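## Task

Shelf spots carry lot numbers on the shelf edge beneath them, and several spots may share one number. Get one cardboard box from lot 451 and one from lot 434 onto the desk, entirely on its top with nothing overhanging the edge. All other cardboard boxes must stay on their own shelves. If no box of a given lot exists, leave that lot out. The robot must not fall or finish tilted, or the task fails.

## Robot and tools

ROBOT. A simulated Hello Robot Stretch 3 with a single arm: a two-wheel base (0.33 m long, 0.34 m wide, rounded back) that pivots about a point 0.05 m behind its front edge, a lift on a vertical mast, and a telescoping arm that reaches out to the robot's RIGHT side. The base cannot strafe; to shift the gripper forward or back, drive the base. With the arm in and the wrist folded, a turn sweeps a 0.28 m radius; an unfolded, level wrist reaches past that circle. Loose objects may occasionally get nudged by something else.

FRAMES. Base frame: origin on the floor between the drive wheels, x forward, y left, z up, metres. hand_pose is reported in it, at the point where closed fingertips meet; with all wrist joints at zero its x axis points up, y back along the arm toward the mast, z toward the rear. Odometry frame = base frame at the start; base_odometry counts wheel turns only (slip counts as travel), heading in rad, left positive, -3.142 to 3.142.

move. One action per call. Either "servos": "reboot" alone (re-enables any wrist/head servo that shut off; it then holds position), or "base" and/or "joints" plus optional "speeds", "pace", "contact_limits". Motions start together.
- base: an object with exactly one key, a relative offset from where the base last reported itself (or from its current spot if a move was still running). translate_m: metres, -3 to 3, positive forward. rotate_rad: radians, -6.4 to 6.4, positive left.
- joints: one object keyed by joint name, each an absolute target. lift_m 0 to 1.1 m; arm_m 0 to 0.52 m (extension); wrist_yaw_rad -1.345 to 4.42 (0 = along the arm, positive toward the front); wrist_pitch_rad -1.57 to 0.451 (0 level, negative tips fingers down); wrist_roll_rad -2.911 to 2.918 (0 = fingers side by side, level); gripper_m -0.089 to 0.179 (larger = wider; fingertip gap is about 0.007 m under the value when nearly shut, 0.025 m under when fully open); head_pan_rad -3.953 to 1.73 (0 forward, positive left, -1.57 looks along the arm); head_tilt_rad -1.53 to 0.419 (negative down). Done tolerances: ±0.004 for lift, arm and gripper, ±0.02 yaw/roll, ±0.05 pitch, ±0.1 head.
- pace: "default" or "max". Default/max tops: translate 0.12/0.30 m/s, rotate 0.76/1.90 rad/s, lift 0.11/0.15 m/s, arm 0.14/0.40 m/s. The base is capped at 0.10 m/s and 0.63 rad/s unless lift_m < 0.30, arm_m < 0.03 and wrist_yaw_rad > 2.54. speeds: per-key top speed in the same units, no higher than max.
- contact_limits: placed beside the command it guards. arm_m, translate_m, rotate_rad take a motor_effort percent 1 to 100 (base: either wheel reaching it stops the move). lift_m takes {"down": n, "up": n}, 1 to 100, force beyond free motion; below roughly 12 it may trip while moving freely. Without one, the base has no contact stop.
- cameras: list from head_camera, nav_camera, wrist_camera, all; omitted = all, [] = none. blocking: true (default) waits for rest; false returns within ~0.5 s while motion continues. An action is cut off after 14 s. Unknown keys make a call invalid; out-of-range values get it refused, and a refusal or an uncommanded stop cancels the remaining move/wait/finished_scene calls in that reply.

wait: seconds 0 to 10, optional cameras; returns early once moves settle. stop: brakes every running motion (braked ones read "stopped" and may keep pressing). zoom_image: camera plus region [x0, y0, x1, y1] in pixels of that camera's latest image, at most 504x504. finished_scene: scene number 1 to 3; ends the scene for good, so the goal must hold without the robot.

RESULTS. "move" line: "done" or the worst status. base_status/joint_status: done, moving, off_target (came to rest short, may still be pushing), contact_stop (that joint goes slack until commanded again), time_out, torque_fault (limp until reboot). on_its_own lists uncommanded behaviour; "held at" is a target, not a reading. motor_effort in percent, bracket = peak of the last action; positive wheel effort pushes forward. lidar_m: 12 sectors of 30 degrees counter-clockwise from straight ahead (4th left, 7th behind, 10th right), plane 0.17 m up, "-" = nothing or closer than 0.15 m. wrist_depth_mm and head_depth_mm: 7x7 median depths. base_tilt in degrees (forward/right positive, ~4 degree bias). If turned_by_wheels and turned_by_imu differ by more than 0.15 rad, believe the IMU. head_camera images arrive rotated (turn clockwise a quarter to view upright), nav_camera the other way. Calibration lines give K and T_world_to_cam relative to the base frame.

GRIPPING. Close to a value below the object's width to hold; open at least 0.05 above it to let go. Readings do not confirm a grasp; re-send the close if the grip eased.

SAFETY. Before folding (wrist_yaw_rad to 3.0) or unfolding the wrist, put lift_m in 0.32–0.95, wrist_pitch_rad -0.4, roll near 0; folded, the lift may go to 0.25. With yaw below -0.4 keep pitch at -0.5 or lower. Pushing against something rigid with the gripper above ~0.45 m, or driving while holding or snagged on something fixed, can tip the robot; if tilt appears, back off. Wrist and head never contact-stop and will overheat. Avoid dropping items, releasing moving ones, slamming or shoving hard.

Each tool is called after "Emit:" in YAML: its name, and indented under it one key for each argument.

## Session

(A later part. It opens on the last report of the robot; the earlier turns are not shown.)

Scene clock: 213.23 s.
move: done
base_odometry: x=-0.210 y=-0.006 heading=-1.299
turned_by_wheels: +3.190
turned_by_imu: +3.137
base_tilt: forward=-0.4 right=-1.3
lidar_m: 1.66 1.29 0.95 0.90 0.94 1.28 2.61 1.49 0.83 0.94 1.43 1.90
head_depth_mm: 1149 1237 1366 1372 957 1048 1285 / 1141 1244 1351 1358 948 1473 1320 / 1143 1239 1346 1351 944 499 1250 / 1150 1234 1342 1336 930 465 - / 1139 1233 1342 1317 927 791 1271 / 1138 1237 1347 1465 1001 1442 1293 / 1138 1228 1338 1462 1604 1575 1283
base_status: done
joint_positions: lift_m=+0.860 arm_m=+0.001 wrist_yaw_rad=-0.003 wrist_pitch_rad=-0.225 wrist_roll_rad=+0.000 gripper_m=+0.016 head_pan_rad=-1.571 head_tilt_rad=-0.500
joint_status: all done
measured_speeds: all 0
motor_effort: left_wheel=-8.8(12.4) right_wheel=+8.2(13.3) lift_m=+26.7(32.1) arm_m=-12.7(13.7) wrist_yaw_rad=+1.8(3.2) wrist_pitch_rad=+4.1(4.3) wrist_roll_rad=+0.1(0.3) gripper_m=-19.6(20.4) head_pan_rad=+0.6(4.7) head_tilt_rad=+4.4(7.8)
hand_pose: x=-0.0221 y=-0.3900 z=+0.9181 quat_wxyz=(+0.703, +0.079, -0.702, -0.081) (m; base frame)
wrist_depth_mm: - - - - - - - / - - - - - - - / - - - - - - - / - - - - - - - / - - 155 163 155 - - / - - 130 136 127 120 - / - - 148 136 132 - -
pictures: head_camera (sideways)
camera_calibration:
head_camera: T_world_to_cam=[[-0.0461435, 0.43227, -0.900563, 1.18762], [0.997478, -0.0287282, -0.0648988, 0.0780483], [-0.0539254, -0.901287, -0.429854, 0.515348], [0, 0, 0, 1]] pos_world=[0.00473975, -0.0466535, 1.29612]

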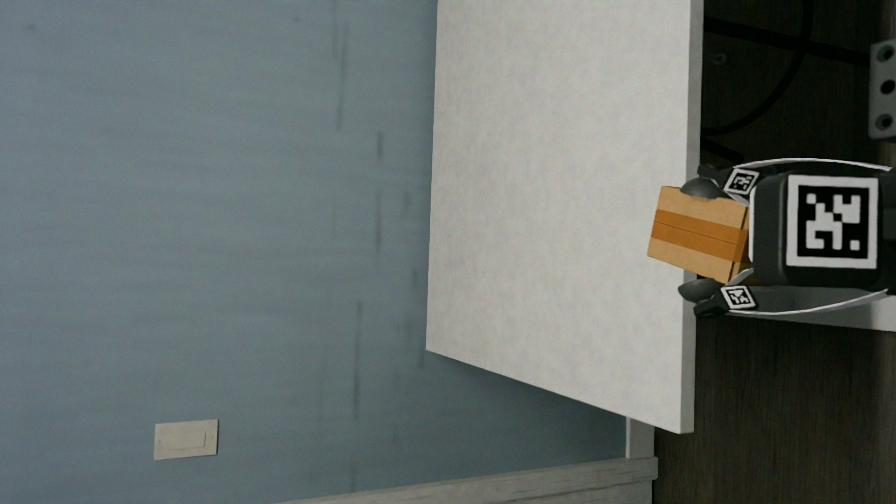

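Emit:
move:
  joints: {"arm_m": 0.36}
  cameras: []

Emit:
move:
  joints: {"lift_m": 0.73}
  cameras: []

Emit:
move:
  joints: {"lift_m": 0.682}
  speeds: {"lift_m": 0.03}
  contact_limits: {"lift_m": {"down": 13}}
  cameras: ["wrist_camera", "head_camera"]

Scene clock: 226.77 s.
move: done
base_odometry: x=-0.210 y=-0.006 heading=-1.299
turned_by_wheels: +0.000
turned_by_imu: +0.000
base_tilt: forward=-0.3 right=-1.2
lidar_m: 1.66 1.29 0.94 0.90 0.93 1.28 2.61 1.49 0.83 0.93 1.43 1.90
head_depth_mm: 1142 1239 1358 1378 953 299 - / 1144 1234 1356 1356 383 749 1319 / 1138 1235 1346 524 505 1457 1313 / 1141 1230 1345 1122 825 1459 1300 / 1145 1233 1340 1313 926 1244 1264 / 1137 1231 1344 1471 1008 1438 1292 / 1141 1225 1342 1454 1612 1575 1284
base_status: not commanded
joint_positions: lift_m=+0.860 arm_m=+0.360 wrist_yaw_rad=-0.003 wrist_pitch_rad=-0.225 wrist_roll_rad=+0.000 gripper_m=+0.016 head_pan_rad=-1.570 head_tilt_rad=-0.500
joint_status: all done
measured_speeds: all 0
motor_effort: left_wheel=-8.7(9.4) right_wheel=+8.2(9.3) lift_m=+24.6(25.1) arm_m=+12.6(15.2) wrist_yaw_rad=+1.7(3.3) wrist_pitch_rad=+4.1(4.3) wrist_roll_rad=-0.2(0.3) gripper_m=-19.7(20.5) head_pan_rad=+3.2(4.0) head_tilt_rad=+3.7(4.4)
hand_pose: x=-0.0221 y=-0.7494 z=+0.9181 quat_wxyz=(+0.703, +0.079, -0.702, -0.081) (m; base frame)
wrist_depth_mm: 699 - - - - - - / 749 - - - - - - / 799 - - - - - - / - - - - - - - / - 907 154 162 155 - - / - - 130 136 127 - - / - 103 127 136 125 110 -
pictures: none
No camera images: "cameras" was empty.

Scene clock: 228.77 s.
move: done
base_odometry: x=-0.210 y=-0.006 heading=-1.299
turned_by_wheels: +0.000
turned_by_imu: +0.000
base_tilt: forward=-0.2 right=-1.2
lidar_m: 1.66 1.29 0.94 0.90 0.94 1.27 2.61 1.49 0.83 0.94 1.44 1.91
head_depth_mm: 1150 1236 1344 1375 958 1037 1262 / 1144 1236 1348 1361 949 474 367 / 1139 1234 1344 1356 582 1407 1309 / 1138 1235 1340 1327 657 1458 1303 / 1140 1231 1346 1313 925 1251 1263 / 1143 1227 1341 1474 1007 1443 1302 / 1133 1232 1339 1458 1601 1569 1283
base_status: not commanded
joint_positions: lift_m=+0.730 arm_m=+0.360 wrist_yaw_rad=-0.003 wrist_pitch_rad=-0.225 wrist_roll_rad=+0.000 gripper_m=+0.016 head_pan_rad=-1.570 head_tilt_rad=-0.500
joint_status: all done
measured_speeds: all 0
motor_effort: left_wheel=-8.4(9.2) right_wheel=+8.0(9.0) lift_m=+26.2(27.4) arm_m=+9.7(12.8) wrist_yaw_rad=+1.7(3.4) wrist_pitch_rad=+4.1(4.3) wrist_roll_rad=-0.2(0.3) gripper_m=-19.8(20.5) head_pan_rad=+3.3(4.2) head_tilt_rad=+3.4(4.1)
hand_pose: x=-0.0221 y=-0.7494 z=+0.7880 quat_wxyz=(+0.703, +0.079, -0.702, -0.081) (m; base frame)
wrist_depth_mm: 705 - - - - - - / 752 - - - - - - / 802 - - - - - - / - - - - - - - / - - 154 162 155 - - / - - 130 135 127 - - / - 94 127 136 126 110 -
pictures: none
No camera images: "cameras" was empty.

Scene clock: 230.80 s.
move: done
base_odometry: x=-0.210 y=-0.006 heading=-1.299
turned_by_wheels: +0.000
turned_by_imu: +0.000
base_tilt: forward=-0.4 right=-1.2
lidar_m: 1.66 1.28 0.94 0.90 0.94 1.27 2.61 1.49 0.83 0.94 1.43 1.91
head_depth_mm: 1147 1237 1351 1375 954 1046 1296 / 1149 1233 1353 1371 946 782 404 / 1141 1237 1351 1352 940 571 1284 / 1145 1227 1346 1339 853 604 1305 / 1140 1238 1333 1318 928 1247 1272 / 1141 1237 1340 1473 1007 1443 1286 / 1141 1231 1343 1446 1600 1576 1286
base_status: not commanded
joint_positions: lift_m=+0.682 arm_m=+0.360 wrist_yaw_rad=-0.002 wrist_pitch_rad=-0.143 wrist_roll_rad=+0.001 gripper_m=+0.016 head_pan_rad=-1.570 head_tilt_rad=-0.500
joint_status: all done
measured_speeds: all 0
on_its_own: wrist_pitch_rad is at rest, and its effort (-10.9) is outside its rest range (-8 to +12)
motor_effort: left_wheel=-8.0(9.1) right_wheel=+7.2(9.1) lift_m=+17.0(26.4) arm_m=+6.1(9.9) wrist_yaw_rad=+1.2(3.4) wrist_pitch_rad=-10.9(11.3) wrist_roll_rad=-0.3(0.6) gripper_m=-19.4(20.4) head_pan_rad=+3.6(3.9) head_tilt_rad=+3.1(4.3)
contact_limits: lift_m down 13 (down: maximum 72; up: maximum 65)
hand_pose: x=-0.0220 y=-0.7552 z=+0.7603 quat_wxyz=(+0.705, +0.050, -0.705, -0.052) (m; base frame)
wrist_depth_mm: 707 - - - - - - / 744 - - - - - - / 784 - - - - - - / - - - - - - - / - - 153 161 154 - - / - - 130 130 126 - - / - 94 - 136 126 109 -
pictures: head_camera (sideways), wrist_camera
camera_calibration:
head_camera: T_world_to_cam=[[-0.0466208, 0.432241, -0.900552, 1.18761], [0.997505, -0.027705, -0.0649376, 0.0780453], [-0.0530185, -0.901333, -0.429871, 0.515369], [0, 0, 0, 1]] pos_world=[0.00484088, -0.046653, 1.29612]
wrist_camera: T_world_to_cam=[[-0.99907, -0.0402603, -0.0154663, -0.0340081], [0.000936884, 0.338262, -0.941051, 1.00353], [0.0431187, -0.94019, -0.33791, -0.285986], [0, 0, 0, 1]] pos_world=[-0.0225852, -0.609706, 0.847207]

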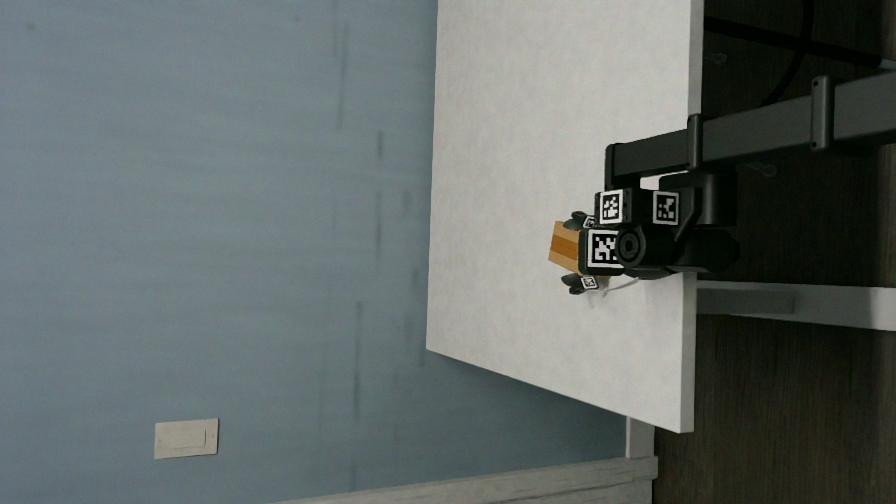

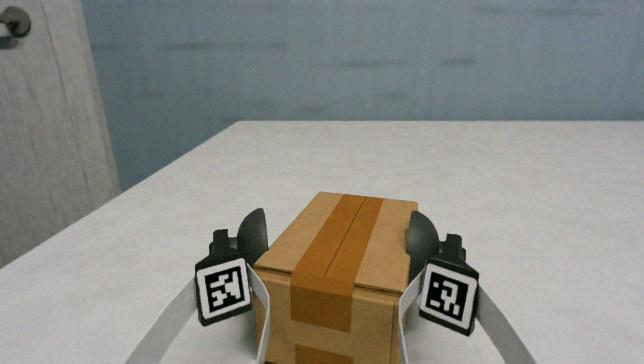

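Emit:
move:
  joints: {"lift_m": 0.697}
  cameras: []

Emit:
move:
  joints: {"gripper_m": 0.179}
  cameras: []

Emit:
move:
  joints: {"arm_m": 0.1}
  cameras: ["wrist_camera"]

Emit:
move:
  joints: {"arm_m": 0.0, "lift_m": 0.85, "wrist_pitch_rad": -0.4, "gripper_m": 0.04, "head_tilt_rad": -0.3, "head_pan_rad": 0.3}
  pace: "max"
  cameras: ["nav_camera", "head_camera"]

Emit:
move:
  joints: {"wrist_yaw_rad": 3.0}
  pace: "max"
  cameras: []

Scene clock: 241.73 s.
move: done
base_odometry: x=-0.210 y=-0.006 heading=-1.299
turned_by_wheels: +0.000
turned_by_imu: +0.000
base_tilt: forward=-0.3 right=-1.2
lidar_m: 1.65 1.28 0.94 0.90 0.93 1.27 2.61 1.49 0.83 0.93 1.43 1.91
head_depth_mm: 1145 1234 1358 1381 954 1035 1297 / 1143 1237 1357 1365 946 779 392 / 1144 1239 1347 1344 943 565 1274 / 1139 1235 1335 1336 847 602 1306 / 1141 1236 1342 1313 924 1250 1264 / 1136 1230 1344 1479 1004 1453 1294 / 1140 1225 1334 1451 1599 1581 1289
base_status: not commanded
joint_positions: lift_m=+0.697 arm_m=+0.360 wrist_yaw_rad=-0.002 wrist_pitch_rad=-0.199 wrist_roll_rad=+0.001 gripper_m=+0.016 head_pan_rad=-1.570 head_tilt_rad=-0.500
joint_status: all done
measured_speeds: all 0
motor_effort: left_wheel=-8.1(8.6) right_wheel=+7.5(8.4) lift_m=+28.9(31.3) arm_m=+0.6(2.3) wrist_yaw_rad=+1.1(2.1) wrist_pitch_rad=-0.7(10.9) wrist_roll_rad=-0.3(0.5) gripper_m=-19.1(19.7) head_pan_rad=+3.2(3.6) head_tilt_rad=+2.9(3.5)
hand_pose: x=-0.0220 y=-0.7514 z=+0.7615 quat_wxyz=(+0.704, +0.070, -0.704, -0.071) (m; base frame)
wrist_depth_mm: 695 - - - - - - / 736 - - - - - - / 784 - - - - - - / - - - - - - - / - - 151 159 151 - - / - - 130 132 126 - - / - 101 - 140 131 108 -
pictures: none
No camera images: "cameras" was empty.

Scene clock: 243.90 s.
move: done
base_odometry: x=-0.210 y=-0.006 heading=-1.299
turned_by_wheels: +0.000
turned_by_imu: +0.000
base_tilt: forward=-0.4 right=-1.3
lidar_m: 1.65 1.28 0.94 0.90 0.93 1.27 2.61 1.49 0.83 0.93 1.43 1.91
head_depth_mm: 1140 1238 1345 1374 955 1035 1282 / 1144 1234 1349 1369 952 777 392 / 1138 1239 1346 1348 941 565 1280 / 1141 1233 1344 1340 888 600 1300 / 1144 1232 1342 1305 924 1248 1273 / 1137 1227 1344 1469 1010 1446 1285 / 1133 1227 1335 1450 1593 1579 1289
base_status: not commanded
joint_positions: lift_m=+0.697 arm_m=+0.360 wrist_yaw_rad=-0.002 wrist_pitch_rad=-0.214 wrist_roll_rad=+0.001 gripper_m=+0.179 head_pan_rad=-1.570 head_tilt_rad=-0.500
joint_status: all done
measured_speeds: all 0
motor_effort: left_wheel=-8.0(8.5) right_wheel=+7.6(8.4) lift_m=+28.5(29.8) arm_m=-3.2(3.2) wrist_yaw_rad=+1.4(2.6) wrist_pitch_rad=+2.1(2.2) wrist_roll_rad=-0.3(0.8) gripper_m=+0.9(85.2) head_pan_rad=+3.2(4.0) head_tilt_rad=+3.0(3.8)
hand_pose: x=-0.0220 y=-0.7503 z=+0.7578 quat_wxyz=(+0.703, +0.075, -0.703, -0.076) (m; base frame)
wrist_depth_mm: 717 - - - - - - / 749 - - - - - - / 803 - - - - - - / - - - 190 - - - / - 142 - 152 151 - - / - 126 138 132 126 - - / - - - 140 132 - 105
pictures: none
No camera images: "cameras" was empty.

Scene clock: 247.03 s.
move: done
base_odometry: x=-0.210 y=-0.006 heading=-1.299
turned_by_wheels: +0.000
turned_by_imu: +0.000
base_tilt: forward=-0.4 right=-1.1
lidar_m: 1.66 1.28 0.94 0.90 0.94 1.28 2.61 1.49 0.83 0.94 1.43 1.90
head_depth_mm: 1146 1239 1356 1381 957 1031 1291 / 1142 1246 1348 1362 951 1468 1323 / 1142 1243 1351 1348 945 802 1278 / 1144 1234 1353 1331 891 1463 438 / 1145 1236 1340 1320 925 792 1235 / 1139 1236 1338 1474 1010 1449 1291 / 1141 1233 1338 1448 1598 1577 1291
base_status: not commanded
joint_positions: lift_m=+0.697 arm_m=+0.100 wrist_yaw_rad=-0.002 wrist_pitch_rad=-0.214 wrist_roll_rad=+0.001 gripper_m=+0.179 head_pan_rad=-1.570 head_tilt_rad=-0.500
joint_status: all done
measured_speeds: all 0
motor_effort: left_wheel=-7.9(8.4) right_wheel=+7.3(8.3) lift_m=+26.8(28.9) arm_m=-12.4(15.1) wrist_yaw_rad=+1.5(2.3) wrist_pitch_rad=+2.2(2.3) wrist_roll_rad=-0.3(0.6) gripper_m=+0.7(1.2) head_pan_rad=+3.3(4.0) head_tilt_rad=+3.0(3.6)
hand_pose: x=-0.0220 y=-0.4902 z=+0.7577 quat_wxyz=(+0.703, +0.075, -0.703, -0.077) (m; base frame)
wrist_depth_mm: - 936 - - - - - / - - - - - - - / - - - 376 - - - / - - - - - - - / - - - - - - - / 123 - - - - - - / 988 - - - - - 105
pictures: wrist_camera
camera_calibration:
wrist_camera: T_world_to_cam=[[-0.999061, -0.0392023, -0.0184617, -0.0205565], [0.00103178, 0.404411, -0.914577, 0.923758], [0.0433196, -0.913737, -0.403991, 0.0252843], [0, 0, 0, 1]] pos_world=[-0.0225856, -0.35128, 0.854682]

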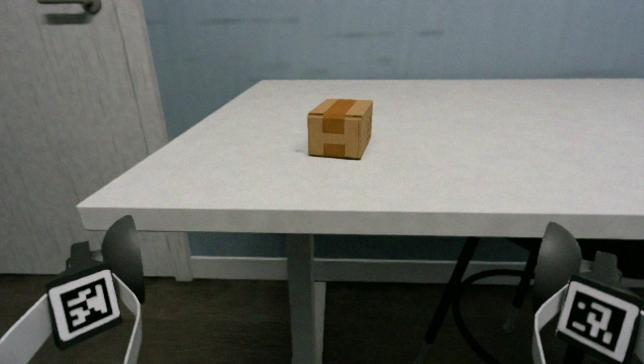

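Scene clock: 249.23 s.
move: done
base_odometry: x=-0.210 y=-0.006 heading=-1.299
turned_by_wheels: +0.000
turned_by_imu: +0.000
base_tilt: forward=-0.4 right=-1.3
lidar_m: 1.66 1.28 0.95 0.90 0.93 1.27 2.61 1.49 0.83 0.94 1.44 1.91
head_depth_mm: 1505 1476 1693 1637 1816 1854 1575 / 1767 1859 1959 2042 1893 1824 1563 / 1814 1904 2021 2108 2167 1908 1552 / 1830 1966 2096 2175 2160 1920 1540 / 1855 1901 2042 2041 2131 1956 1535 / 1612 1649 1712 1789 1888 1864 1530 / 1344 1387 1424 1479 1523 1582 1509
base_status: not commanded
joint_positions: lift_m=+0.850 arm_m=+0.001 wrist_yaw_rad=-0.002 wrist_pitch_rad=-0.414 wrist_roll_rad=+0.001 gripper_m=+0.040 head_pan_rad=+0.308 head_tilt_rad=-0.295
joint_status: all done
measured_speeds: translate_m=+0.000 rotate_rad=+0.000 lift_m=+0.000 arm_m=+0.000 wrist_yaw_rad=+0.000 wrist_pitch_rad=+0.000 wrist_roll_rad=+0.000 head_pan_rad=-0.024 head_tilt_rad=+0.000
motor_effort: left_wheel=-8.2(8.5) right_wheel=+7.9(8.1) lift_m=+28.4(33.5) arm_m=-7.5(14.4) wrist_yaw_rad=+0.4(2.7) wrist_pitch_rad=+2.1(4.4) wrist_roll_rad=-0.2(0.7) gripper_m=+0.3(83.3) head_pan_rad=-3.2(5.7) head_tilt_rad=-3.2(6.9)
hand_pose: x=-0.0220 y=-0.3705 z=+0.8636 quat_wxyz=(+0.692, +0.145, -0.692, -0.146) (m; base frame)
wrist_depth_mm: - - - - - - - / - - - - - - - / - - - 526 - - - / - - - - - - - / - - - 954 - - - / - - 125 - 127 - - / - - - - - - -
pictures: head_camera (sideways), nav_camera (sideways)
camera_calibration:
head_camera: T_world_to_cam=[[-0.214224, -0.116766, -0.96978, 1.27895], [-0.263486, 0.962934, -0.0577381, 0.0764114], [0.940576, 0.243154, -0.23705, 0.258357], [0, 0, 0, 1]] pos_world=[0.0511099, 0.0129381, 1.30595]
nav_camera: T_world_to_cam=[[0.24732, 0.0966506, 0.964101, -1.21333], [0.317007, -0.948324, 0.0137476, 0.0303662], [0.915609, 0.302226, -0.265178, 0.292725], [0, 0, 0, 1]] pos_world=[0.0224319, 0.0575966, 1.24698]

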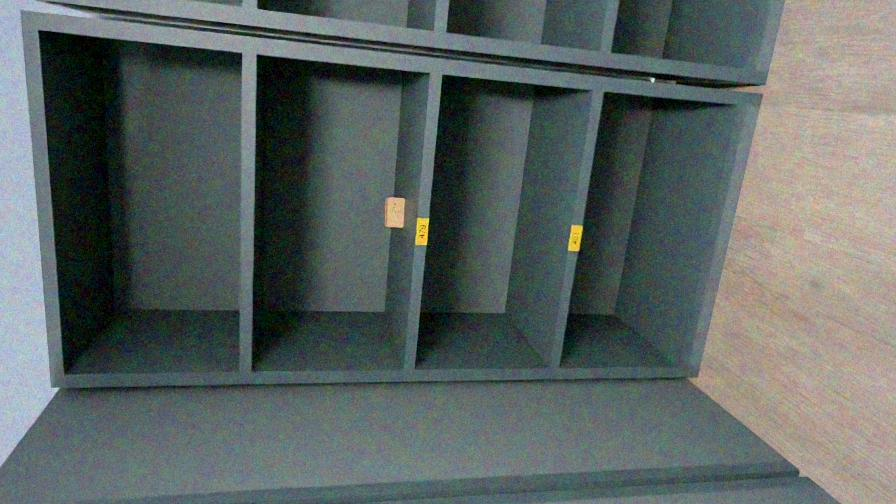

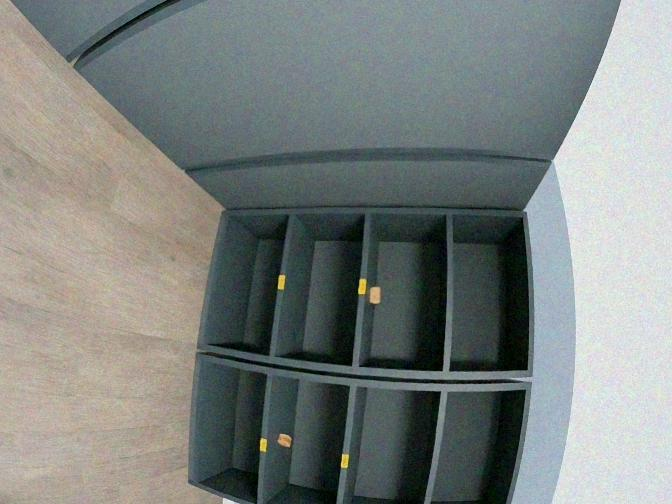

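Scene clock: 251.07 s.
move: done
base_odometry: x=-0.210 y=-0.006 heading=-1.299
turned_by_wheels: +0.000
turned_by_imu: +0.000
base_tilt: forward=-0.4 right=-1.3
lidar_m: 1.66 1.28 0.94 0.90 0.93 1.27 2.62 1.49 0.83 0.93 1.43 1.91
head_depth_mm: 1428 1452 1593 1831 1783 1925 1562 / 1678 1859 1974 2020 1997 1806 1549 / 1812 1905 2026 2100 2160 1908 1548 / 1871 1970 2072 2178 2275 1931 1541 / 1819 1935 2083 2079 2105 1961 1535 / 1629 1650 1730 1805 1896 1882 1519 / 1351 1407 1443 1486 1548 1611 1513
base_status: not commanded
joint_positions: lift_m=+0.850 arm_m=+0.001 wrist_yaw_rad=+2.997 wrist_pitch_rad=-0.414 wrist_roll_rad=+0.001 gripper_m=+0.040 head_pan_rad=+0.300 head_tilt_rad=-0.300
joint_status: all done
measured_speeds: all 0
motor_effort: left_wheel=-8.0(8.6) right_wheel=+8.2(8.2) lift_m=+26.4(29.6) arm_m=-0.7(7.5) wrist_yaw_rad=+2.0(7.1) wrist_pitch_rad=+2.1(2.1) wrist_roll_rad=-0.2(0.6) gripper_m=+0.7(0.8) head_pan_rad=-3.0(3.8) head_tilt_rad=-3.1(4.2)
hand_pose: x=+0.0112 y=+0.0770 z=+0.8636 quat_wxyz=(+0.195, +0.701, +0.095, +0.680) (m; base frame)
wrist_depth_mm: 797 137 - - 914 - - / 866 148 - - - - - / 973 162 - - - - - / - 186 - - - - - / - - 202 - - - - / - - 127 - 129 - - / - - 260 - - - -
pictures: none
No camera images: "cameras" was empty.

Emit:
move:
  base: {"rotate_rad": 3.19}
  joints: {"lift_m": 0.28, "head_pan_rad": 0, "head_tilt_rad": -0.3}
  pace: "max"
  cameras: []

Emit:
move:
  base: {"translate_m": 2.1}
  joints: {"head_pan_rad": -1.2}
  pace: "max"
  cameras: ["nav_camera"]

Scene clock: 278.47 s.
move: done
base_odometry: x=-0.210 y=-0.006 heading=+1.891
turned_by_wheels: +3.190
turned_by_imu: +3.136
base_tilt: forward=-0.2 right=-1.2
lidar_m: 2.61 1.49 0.83 0.94 1.44 1.91 1.66 1.26 0.93 0.90 0.94 1.30
head_depth_mm: 2264 2364 2469 2595 2703 2036 1566 / 2266 2368 2478 2621 2711 2034 1562 / 2268 2372 2474 2624 2726 2011 1549 / 2248 2349 2459 2594 2694 1987 1530 / 2251 2358 2483 2609 2680 1982 1531 / 2275 2398 2470 2603 2703 1979 1514 / 2251 2371 2434 2600 2705 1963 1509
base_status: done
joint_positions: lift_m=+0.280 arm_m=+0.001 wrist_yaw_rad=+2.997 wrist_pitch_rad=-0.415 wrist_roll_rad=+0.001 gripper_m=+0.040 head_pan_rad=+0.000 head_tilt_rad=-0.300
joint_status: all done
measured_speeds: all 0
motor_effort: left_wheel=-6.6(14.5) right_wheel=+9.0(14.5) lift_m=+30.7(30.8) arm_m=-9.9(13.5) wrist_yaw_rad=+2.1(3.3) wrist_pitch_rad=+2.3(2.4) wrist_roll_rad=-0.4(0.6) gripper_m=+0.2(1.0) head_pan_rad=+3.1(5.3) head_tilt_rad=-2.4(5.5)
hand_pose: x=+0.0111 y=+0.0769 z=+0.2934 quat_wxyz=(+0.196, +0.701, +0.095, +0.680) (m; base frame)
wrist_depth_mm: - 137 - - - - - / - 148 - - - - - / 929 162 848 891 892 864 860 / 731 186 665 707 702 698 689 / 604 575 203 571 563 581 576 / 516 508 127 300 129 493 490 / 433 280 258 267 422 435 429
pictures: none
No camera images: "cameras" was empty.

Scene clock: 286.90 s.
move: done
base_odometry: x=-0.870 y=+1.987 heading=+1.891
turned_by_wheels: +0.000
turned_by_imu: +0.001
base_tilt: forward=-0.2 right=-1.2
lidar_m: 0.53 0.55 0.76 1.35 1.26 1.82 3.45 1.30 1.05 1.97 0.74 0.55
head_depth_mm: 2003 2074 2155 2278 2339 2056 1562 / 2075 2155 2236 2348 2454 2024 1551 / 1640 1785 1970 2152 2435 2016 1543 / 1224 1298 1382 1489 1605 1744 1542 / 973 1018 1070 1127 1192 1267 1345 / 807 840 873 910 955 997 1054 / 691 712 737 765 795 824 860
base_status: done
joint_positions: lift_m=+0.280 arm_m=+0.001 wrist_yaw_rad=+2.997 wrist_pitch_rad=-0.415 wrist_roll_rad=+0.001 gripper_m=+0.040 head_pan_rad=-1.200 head_tilt_rad=-0.300
joint_status: all done
measured_speeds: all 0
motor_effort: left_wheel=+3.3(13.1) right_wheel=+2.6(16.0) lift_m=+25.0(31.0) arm_m=-10.9(13.2) wrist_yaw_rad=+2.0(3.4) wrist_pitch_rad=+2.2(2.5) wrist_roll_rad=-0.3(0.8) gripper_m=+0.1(1.0) head_pan_rad=+3.3(4.2) head_tilt_rad=-1.1(3.5)
hand_pose: x=+0.0111 y=+0.0769 z=+0.2934 quat_wxyz=(+0.195, +0.701, +0.096, +0.680) (m; base frame)
wrist_depth_mm: - 137 - - - - 583 / - 147 - - - - 581 / 932 161 853 901 898 834 598 / 740 186 673 707 708 690 645 / 606 575 202 571 561 580 575 / 514 507 126 301 129 502 493 / 435 281 257 267 427 433 431
pictures: nav_camera (sideways)
camera_calibration:
nav_camera: T_world_to_cam=[[0.113883, -0.245819, 0.962603, -1.2105], [-0.926622, -0.375746, 0.0136724, 0.0380648], [0.358333, -0.893526, -0.270572, 0.30321], [0, 0, 0, 1]] pos_world=[0.0644767, -0.0123345, 1.24675]

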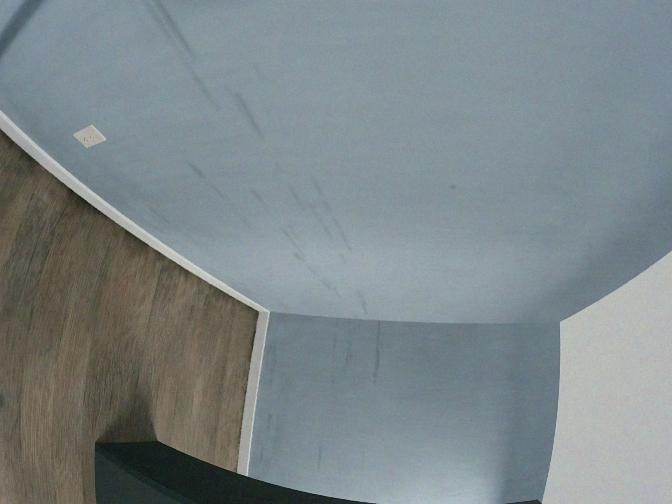

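Emit:
move:
  base: {"rotate_rad": -1.6}
  pace: "max"
  joints: {"head_tilt_rad": -0.35}
  cameras: []

Emit:
move:
  base: {"translate_m": 1.35}
  joints: {"head_pan_rad": -1.75}
  pace: "max"
  cameras: ["nav_camera", "head_camera"]

Scene clock: 302.57 s.
move: done
base_odometry: x=-0.870 y=+1.987 heading=+0.291
turned_by_wheels: -1.600
turned_by_imu: -1.568
base_tilt: forward=-0.5 right=-1.3
lidar_m: 2.01 0.75 0.55 0.53 0.55 0.76 1.35 1.26 1.29 3.54 1.31 1.05
head_depth_mm: 3462 3626 3694 3684 2694 1906 1476 / 3572 3755 - 3825 2691 1896 1479 / 3597 3246 3583 3680 2642 1886 1475 / 3125 2322 2524 2731 2582 1885 1469 / 1772 1843 1938 2079 2202 1873 1459 / 1428 1507 1565 1685 1747 1755 1457 / 1234 1278 1327 1389 1442 1516 1444
base_status: done
joint_positions: lift_m=+0.280 arm_m=+0.001 wrist_yaw_rad=+2.997 wrist_pitch_rad=-0.415 wrist_roll_rad=+0.001 gripper_m=+0.040 head_pan_rad=-1.200 head_tilt_rad=-0.350
joint_status: all done
measured_speeds: all 0
motor_effort: left_wheel=+4.9(15.1) right_wheel=-8.2(14.7) lift_m=+26.4(27.2) arm_m=-11.9(13.6) wrist_yaw_rad=+1.1(3.0) wrist_pitch_rad=+2.2(2.4) wrist_roll_rad=-0.5(0.7) gripper_m=+0.9(0.9) head_pan_rad=+2.8(3.6) head_tilt_rad=-3.8(4.2)
hand_pose: x=+0.0111 y=+0.0769 z=+0.2934 quat_wxyz=(+0.195, +0.701, +0.096, +0.680) (m; base frame)
wrist_depth_mm: 492 137 514 538 540 552 573 / 537 147 561 584 592 606 617 / 584 161 603 623 630 - - / - 181 188 680 687 675 683 / 601 578 202 569 562 578 569 / 516 511 126 302 129 495 491 / 435 280 258 270 422 433 428
pictures: none
No camera images: "cameras" was empty.

Scene clock: 308.43 s.
move: done
base_odometry: x=+0.424 y=+2.374 heading=+0.291
turned_by_wheels: +0.000
turned_by_imu: +0.001
base_tilt: forward=-0.2 right=-1.2
lidar_m: 1.05 0.74 0.54 0.52 0.54 0.75 2.11 2.42 0.51 0.49 1.48 1.09
head_depth_mm: 430 455 485 519 557 602 653 / 421 445 475 505 543 584 634 / 412 437 463 493 528 569 616 / 405 428 453 482 516 552 596 / 396 419 443 472 503 541 580 / 389 411 434 461 492 527 572 / 3232 3584 3908 3829 2569 1848 1454
base_status: done
joint_positions: lift_m=+0.280 arm_m=+0.001 wrist_yaw_rad=+2.997 wrist_pitch_rad=-0.415 wrist_roll_rad=+0.001 gripper_m=+0.040 head_pan_rad=-1.750 head_tilt_rad=-0.350
joint_status: all done
measured_speeds: all 0
motor_effort: left_wheel=+2.0(13.3) right_wheel=+6.4(12.3) lift_m=+28.5(28.8) arm_m=-9.4(12.9) wrist_yaw_rad=+1.3(3.4) wrist_pitch_rad=+2.4(2.4) wrist_roll_rad=-0.6(0.8) gripper_m=+0.2(1.1) head_pan_rad=+2.8(4.2) head_tilt_rad=-2.1(4.1)
hand_pose: x=+0.0110 y=+0.0769 z=+0.2934 quat_wxyz=(+0.195, +0.701, +0.096, +0.680) (m; base frame)
wrist_depth_mm: 490 137 507 527 538 547 562 / 530 148 552 568 584 605 616 / 581 162 586 619 620 644 - / - 179 188 662 679 675 669 / 599 575 202 570 562 577 577 / 510 506 127 299 130 494 496 / 432 281 258 269 421 433 429
pictures: head_camera (sideways), nav_camera (sideways)
camera_calibration:
head_camera: T_world_to_cam=[[0.00668429, 0.296638, -0.954967, 1.25832], [0.974794, -0.214908, -0.0599329, 0.0717344], [-0.223008, -0.930495, -0.290597, 0.335161], [0, 0, 0, 1]] pos_world=[-0.00359364, -0.0459828, 1.30335]
nav_camera: T_world_to_cam=[[-0.0399269, -0.316119, 0.947879, -1.19038], [-0.986496, 0.163279, 0.0129004, 0.039412], [-0.158847, -0.934563, -0.318369, 0.368545], [0, 0, 0, 1]] pos_world=[0.0498937, -0.0383098, 1.24516]

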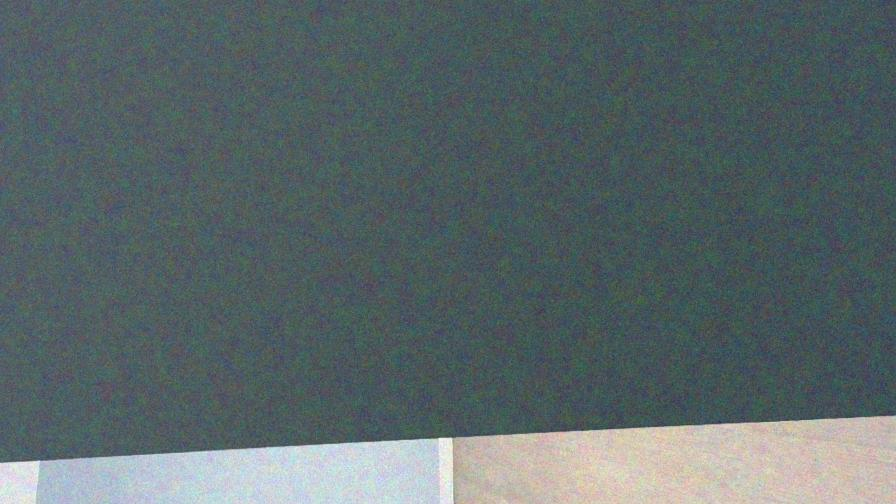

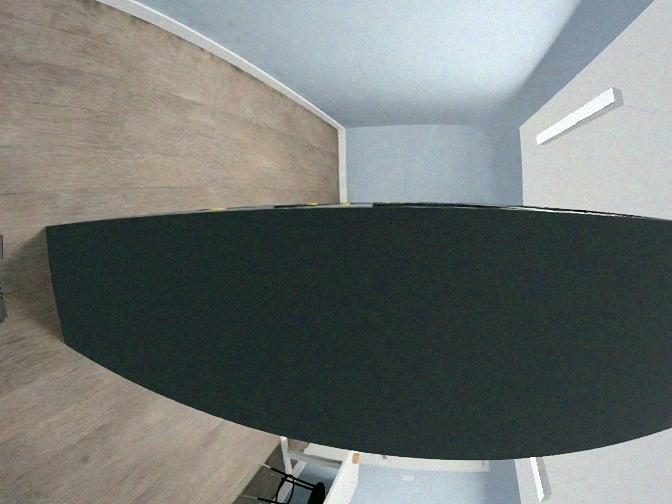

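Emit:
move:
  base: {"translate_m": 0.58}
  joints: {"head_pan_rad": -2.2}
  pace: "max"
  cameras: ["nav_camera", "head_camera"]

Scene clock: 319.37 s.
move: done
base_odometry: x=+0.979 y=+2.541 heading=+0.291
turned_by_wheels: +0.000
turned_by_imu: +0.000
base_tilt: forward=-0.4 right=-1.2
lidar_m: 0.48 0.50 0.54 0.52 0.54 0.74 2.11 0.73 1.40 1.82 0.67 0.50
head_depth_mm: 652 703 763 838 921 1030 1162 / 610 644 684 747 814 895 988 / 1260 1007 1360 911 800 842 902 / 1405 1422 1550 1084 1560 1126 1345 / 1350 1388 1513 1315 1548 1568 1378 / 1258 1312 1400 1464 1535 1649 1456 / 1657 1817 2141 2236 2291 1850 1452
base_status: done
joint_positions: lift_m=+0.280 arm_m=+0.001 wrist_yaw_rad=+2.998 wrist_pitch_rad=-0.415 wrist_roll_rad=+0.001 gripper_m=+0.040 head_pan_rad=-2.201 head_tilt_rad=-0.350
joint_status: all done
measured_speeds: all 0
motor_effort: left_wheel=+0.9(14.5) right_wheel=+5.5(12.0) lift_m=+30.1(30.8) arm_m=-5.4(8.0) wrist_yaw_rad=+2.0(3.0) wrist_pitch_rad=+2.3(2.4) wrist_roll_rad=-0.4(0.8) gripper_m=+0.5(1.1) head_pan_rad=+3.7(4.5) head_tilt_rad=-1.2(2.5)
hand_pose: x=+0.0110 y=+0.0769 z=+0.2934 quat_wxyz=(+0.195, +0.701, +0.096, +0.680) (m; base frame)
wrist_depth_mm: 486 137 506 526 537 550 542 / 530 147 541 568 582 595 525 / 571 162 593 612 618 643 532 / - 179 188 659 679 673 529 / 604 579 202 567 566 577 535 / 514 512 127 301 129 494 494 / 434 280 257 267 426 429 433
pictures: head_camera (sideways), nav_camera (sideways)
camera_calibration:
head_camera: T_world_to_cam=[[0.135335, 0.264061, -0.954964, 1.25752], [0.783626, -0.618336, -0.0599252, 0.0728673], [-0.606312, -0.740224, -0.290608, 0.337553], [0, 0, 0, 1]] pos_world=[-0.022625, -0.0371409, 1.30335]
nav_camera: T_world_to_cam=[[-0.173733, -0.267103, 0.947878, -1.18955], [-0.816636, 0.577009, 0.012918, 0.0382937], [-0.550384, -0.771827, -0.318371, 0.370975], [0, 0, 0, 1]] pos_world=[0.0287867, -0.0535009, 1.24516]

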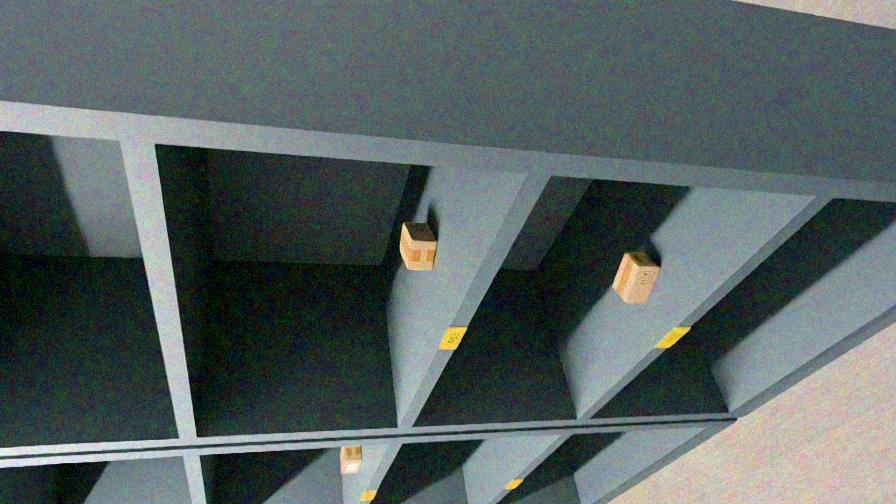

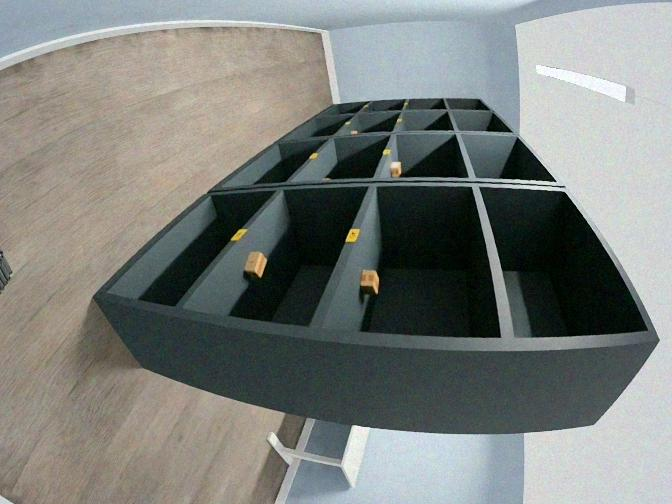

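Emit:
zoom_image:
  camera: "head_camera"
  region: [430, 310, 480, 360]

Emit:
zoom_image:
  camera: "head_camera"
  region: [645, 310, 705, 360]

Emit:
zoom_image:
  camera: "head_camera"
  region: [330, 440, 530, 504]

Emit:
zoom_image:
  camera: "nav_camera"
  region: [300, 90, 420, 210]

Scaled by 10.080 from the camera's 896x504 image, which has a finer 1280x720 frame.

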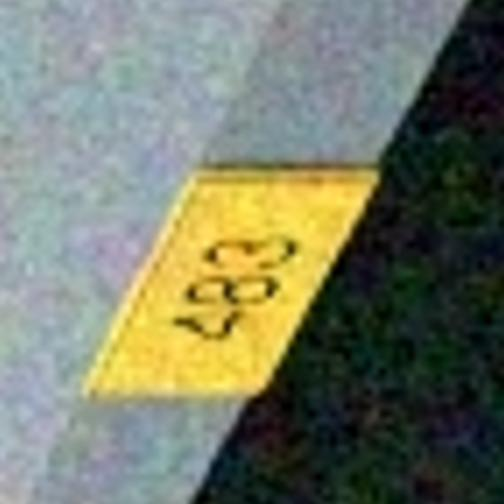

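Scaled by 8.400 from the camera's 896x504 image, which has a finer 1280x720 frame.

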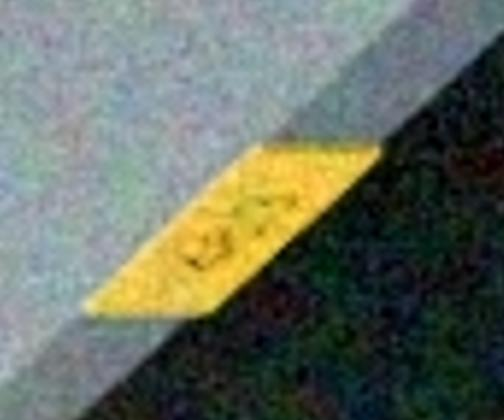

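Scaled by 2.520 from the camera's 896x504 image, which has a finer 1280x720 frame.

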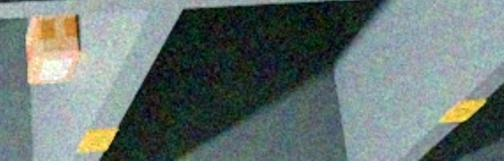

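Scaled by 4.200 from the camera's 672x504 image, which has a finer 792x594 frame.

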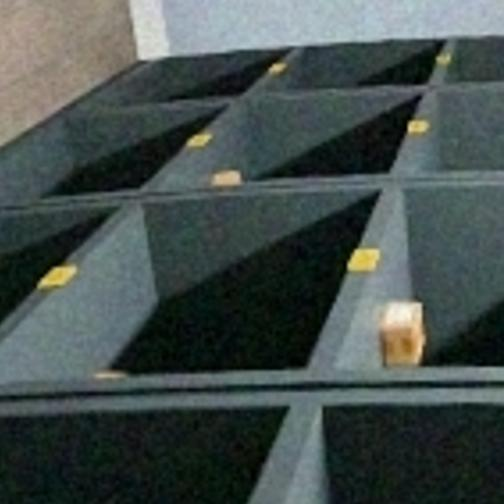

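Emit:
move:
  base: {"rotate_rad": -1.6}
  joints: {"head_pan_rad": -1.2, "head_tilt_rad": -0.4}
  pace: "max"
  cameras: ["head_camera"]

Emit:
move:
  base: {"translate_m": 0.7}
  joints: {"head_pan_rad": -1.3, "head_tilt_rad": -0.45}
  pace: "max"
  cameras: ["head_camera", "nav_camera"]

Scene clock: 339.07 s.
move: done
base_odometry: x=+0.979 y=+2.541 heading=-1.309
turned_by_wheels: -1.600
turned_by_imu: -1.568
base_tilt: forward=-0.4 right=-1.1
lidar_m: 1.87 0.68 0.50 0.48 0.50 0.54 0.52 0.54 0.74 2.02 0.73 0.75
head_depth_mm: 2644 2853 2975 3120 2466 1786 1422 / 2758 2916 3075 3266 2442 1808 1418 / 2871 3016 3170 3333 2411 1782 1405 / 3006 3166 3255 3505 2417 1770 1413 / 906 966 1025 1109 1197 1296 1325 / 751 790 836 886 939 1004 1081 / 645 671 702 736 773 816 890
base_status: done
joint_positions: lift_m=+0.280 arm_m=+0.001 wrist_yaw_rad=+2.998 wrist_pitch_rad=-0.415 wrist_roll_rad=+0.001 gripper_m=+0.040 head_pan_rad=-1.195 head_tilt_rad=-0.400
joint_status: all done
measured_speeds: all 0
motor_effort: left_wheel=+5.1(14.3) right_wheel=-8.4(15.0) lift_m=+25.0(31.1) arm_m=-12.9(13.1) wrist_yaw_rad=+2.3(2.8) wrist_pitch_rad=+2.3(2.4) wrist_roll_rad=-0.3(0.6) gripper_m=+0.5(0.9) head_pan_rad=-2.8(5.4) head_tilt_rad=-3.7(5.5)
hand_pose: x=+0.0110 y=+0.0769 z=+0.2934 quat_wxyz=(+0.195, +0.701, +0.096, +0.680) (m; base frame)
wrist_depth_mm: 447 137 470 483 500 510 522 / 487 148 509 526 532 541 - / 531 162 172 - - - - / - 179 188 - - 649 668 / 581 560 202 569 565 578 576 / 505 508 127 299 129 493 491 / 435 280 257 269 421 435 428
pictures: head_camera (sideways)
camera_calibration:
head_camera: T_world_to_cam=[[-0.168066, 0.299668, -0.939124, 1.23862], [0.940606, 0.333826, -0.0618098, 0.074351], [0.294982, -0.893733, -0.337974, 0.39366], [0, 0, 0, 1]] pos_world=[0.0221126, -0.0441677, 1.30086]

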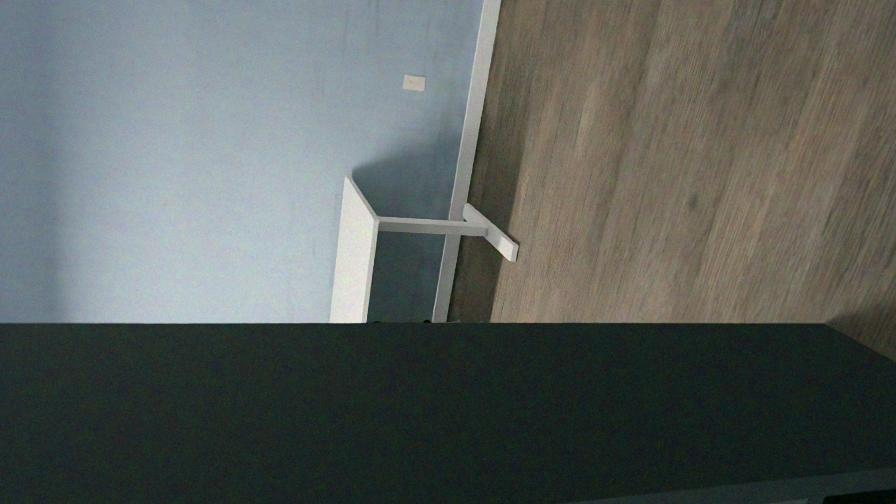

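Scene clock: 342.73 s.
move: done
base_odometry: x=+1.160 y=+1.865 heading=-1.309
turned_by_wheels: +0.000
turned_by_imu: +0.000
base_tilt: forward=-0.3 right=-1.0
lidar_m: 1.87 0.69 0.50 0.48 0.50 0.68 1.21 1.26 0.55 0.61 0.96 0.86
head_depth_mm: 583 823 880 829 578 941 792 / 597 843 907 819 603 1006 808 / 610 869 932 813 629 1000 803 / 626 892 966 798 626 994 801 / 641 917 996 738 1148 987 820 / 662 949 1021 784 1193 984 862 / 685 975 1046 769 1174 976 1159
base_status: done
joint_positions: lift_m=+0.280 arm_m=+0.001 wrist_yaw_rad=+2.998 wrist_pitch_rad=-0.415 wrist_roll_rad=+0.001 gripper_m=+0.040 head_pan_rad=-1.301 head_tilt_rad=-0.452
joint_status: all done
measured_speeds: all 0
motor_effort: left_wheel=+4.4(16.1) right_wheel=-1.6(10.5) lift_m=+26.9(26.9) arm_m=-11.9(13.4) wrist_yaw_rad=+1.9(3.1) wrist_pitch_rad=+2.3(2.4) wrist_roll_rad=-0.3(0.7) gripper_m=+0.3(1.0) head_pan_rad=-2.2(4.0) head_tilt_rad=+0.0(5.0)
hand_pose: x=+0.0110 y=+0.0769 z=+0.2934 quat_wxyz=(+0.195, +0.701, +0.096, +0.680) (m; base frame)
wrist_depth_mm: 449 137 473 483 496 510 527 / 492 147 513 525 535 540 - / 533 162 172 - - - - / - 179 188 - - 644 666 / 583 563 202 568 564 577 576 / 512 507 127 300 129 497 495 / 430 280 259 269 423 431 434
pictures: head_camera (sideways), nav_camera (sideways)
camera_calibration:
head_camera: T_world_to_cam=[[-0.1482, 0.361789, -0.920405, 1.21409], [0.969719, 0.235838, -0.0634385, 0.07633], [0.194115, -0.901936, -0.385786, 0.456431], [0, 0, 0, 1]] pos_world=[0.0173097, -0.0455746, 1.29838]
nav_camera: T_world_to_cam=[[0.126554, -0.392914, 0.910825, -1.14306], [-0.959183, -0.282558, 0.0113822, 0.0411677], [0.252889, -0.875088, -0.412635, 0.488695], [0, 0, 0, 1]] pos_world=[0.0605602, -0.00984001, 1.24231]

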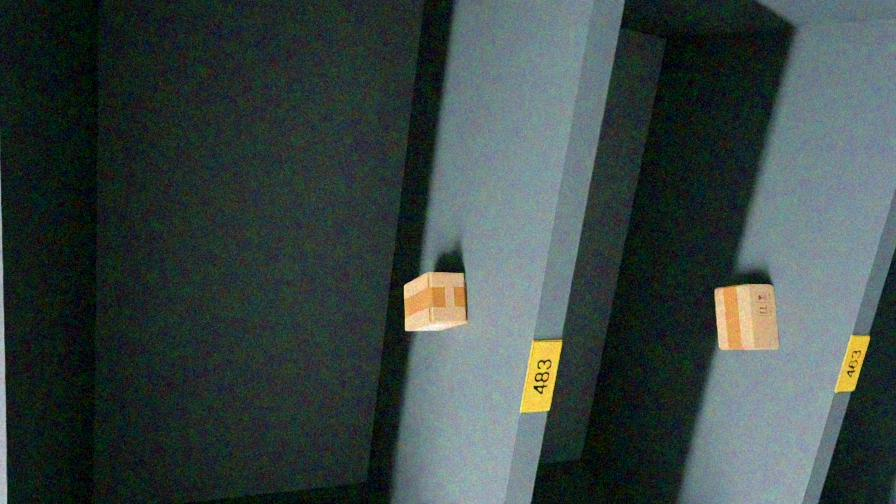

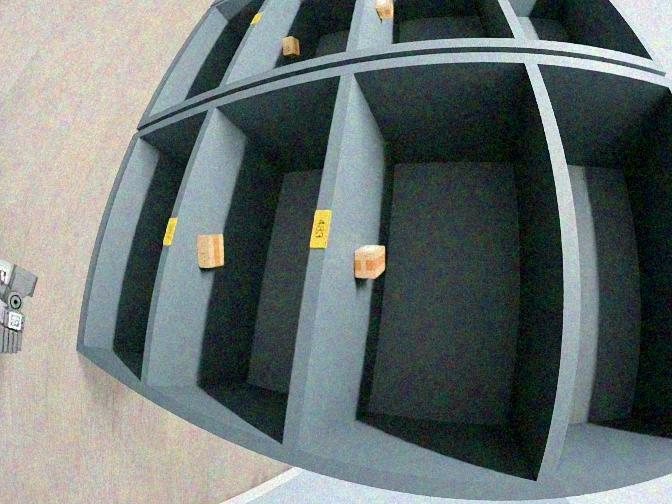

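Emit:
move:
  base: {"translate_m": 0.75}
  joints: {"head_pan_rad": -1.3, "head_tilt_rad": -0.4}
  pace: "max"
  cameras: ["head_camera", "nav_camera"]

Scene clock: 353.30 s.
move: done
base_odometry: x=+1.355 y=+1.140 heading=-1.309
turned_by_wheels: +0.000
turned_by_imu: +0.000
base_tilt: forward=-0.3 right=-1.1
lidar_m: 1.87 0.69 0.50 0.48 0.50 0.68 1.88 1.05 1.01 0.52 1.02 1.01
head_depth_mm: 411 443 467 492 527 582 825 / 416 832 477 506 547 588 638 / 448 869 925 934 625 1064 794 / 457 891 953 923 620 1050 834 / 467 920 982 909 648 1050 830 / 475 948 1014 896 683 1006 829 / 492 976 1047 771 1206 1012 846
base_status: done
joint_positions: lift_m=+0.280 arm_m=+0.001 wrist_yaw_rad=+2.998 wrist_pitch_rad=-0.415 wrist_roll_rad=+0.001 gripper_m=+0.040 head_pan_rad=-1.301 head_tilt_rad=-0.400
joint_status: all done
measured_speeds: all 0
motor_effort: left_wheel=+2.8(15.9) right_wheel=+0.2(11.2) lift_m=+29.1(31.1) arm_m=-9.9(11.2) wrist_yaw_rad=+2.3(3.1) wrist_pitch_rad=+2.2(2.4) wrist_roll_rad=-0.3(0.8) gripper_m=+0.4(0.9) head_pan_rad=+0.6(1.7) head_tilt_rad=+4.7(5.7)
hand_pose: x=+0.0110 y=+0.0769 z=+0.2934 quat_wxyz=(+0.195, +0.701, +0.096, +0.680) (m; base frame)
wrist_depth_mm: 441 137 469 488 497 510 528 / 488 147 508 522 531 544 - / 528 161 173 - - - - / - 179 187 - - 642 663 / 577 559 203 563 561 576 576 / 510 506 126 299 130 494 494 / 432 281 258 269 422 434 428
pictures: head_camera (sideways), nav_camera (sideways)
camera_calibration:
head_camera: T_world_to_cam=[[-0.135452, 0.31542, -0.939235, 1.23866], [0.970577, 0.232718, -0.0618191, 0.0742], [0.199078, -0.919974, -0.337662, 0.393815], [0, 0, 0, 1]] pos_world=[0.0173629, -0.0456681, 1.30096]
nav_camera: T_world_to_cam=[[0.113813, -0.346979, 0.930941, -1.16922], [-0.959345, -0.281972, 0.0121892, 0.0401398], [0.25827, -0.894481, -0.364965, 0.426617], [0, 0, 0, 1]] pos_world=[0.0613983, -0.0127772, 1.24369]

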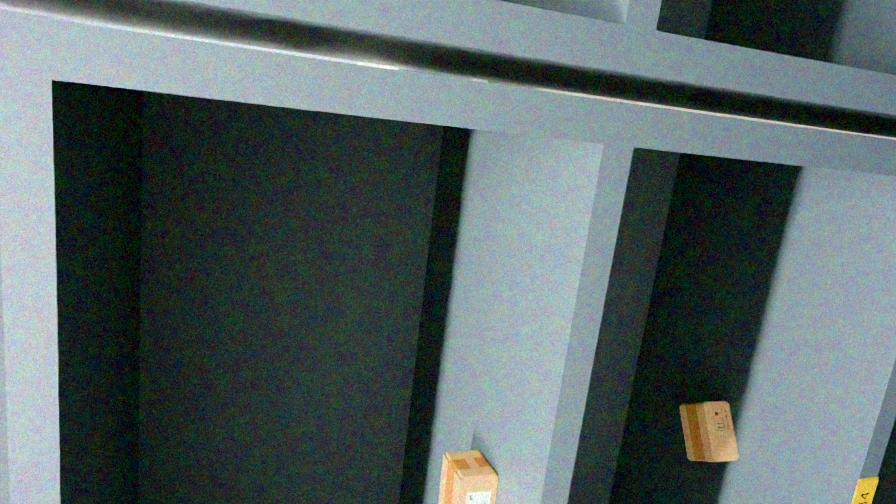

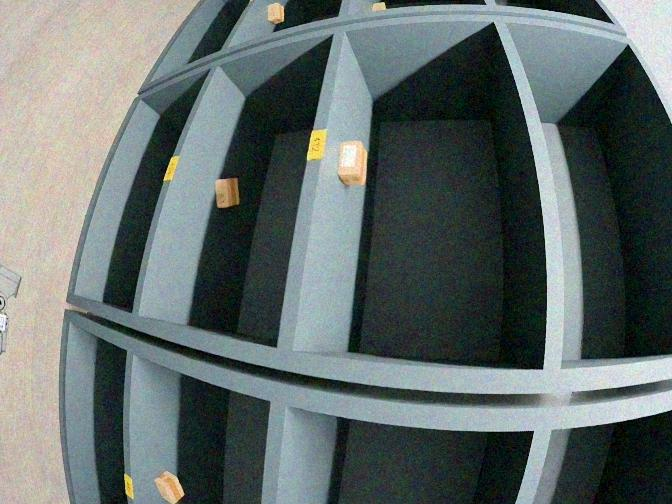

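Emit:
zoom_image:
  camera: "nav_camera"
  region: [290, 115, 350, 175]

Emit:
zoom_image:
  camera: "nav_camera"
  region: [150, 145, 200, 195]

Emit:
zoom_image:
  camera: "nav_camera"
  region: [105, 460, 155, 504]

Scaled by 8.400 from the camera's 672x504 image, which has a finer 792x594 frame.

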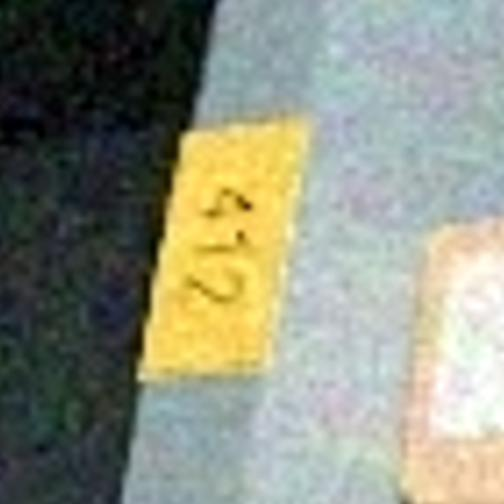

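Scaled by 10.080 from the camera's 672x504 image, which has a finer 792x594 frame.

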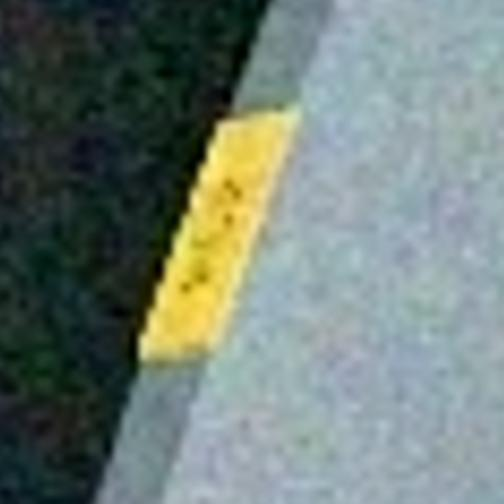

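Scaled by 10.080 from the camera's 672x504 image, which has a finer 792x594 frame.

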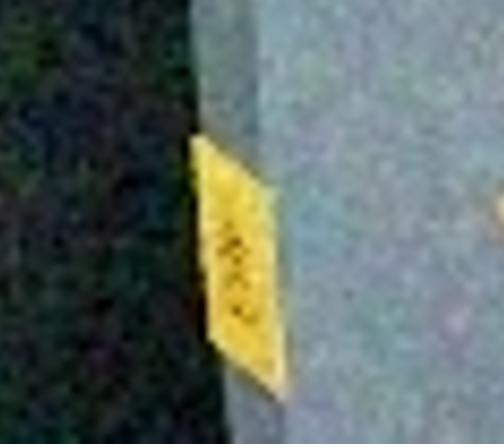

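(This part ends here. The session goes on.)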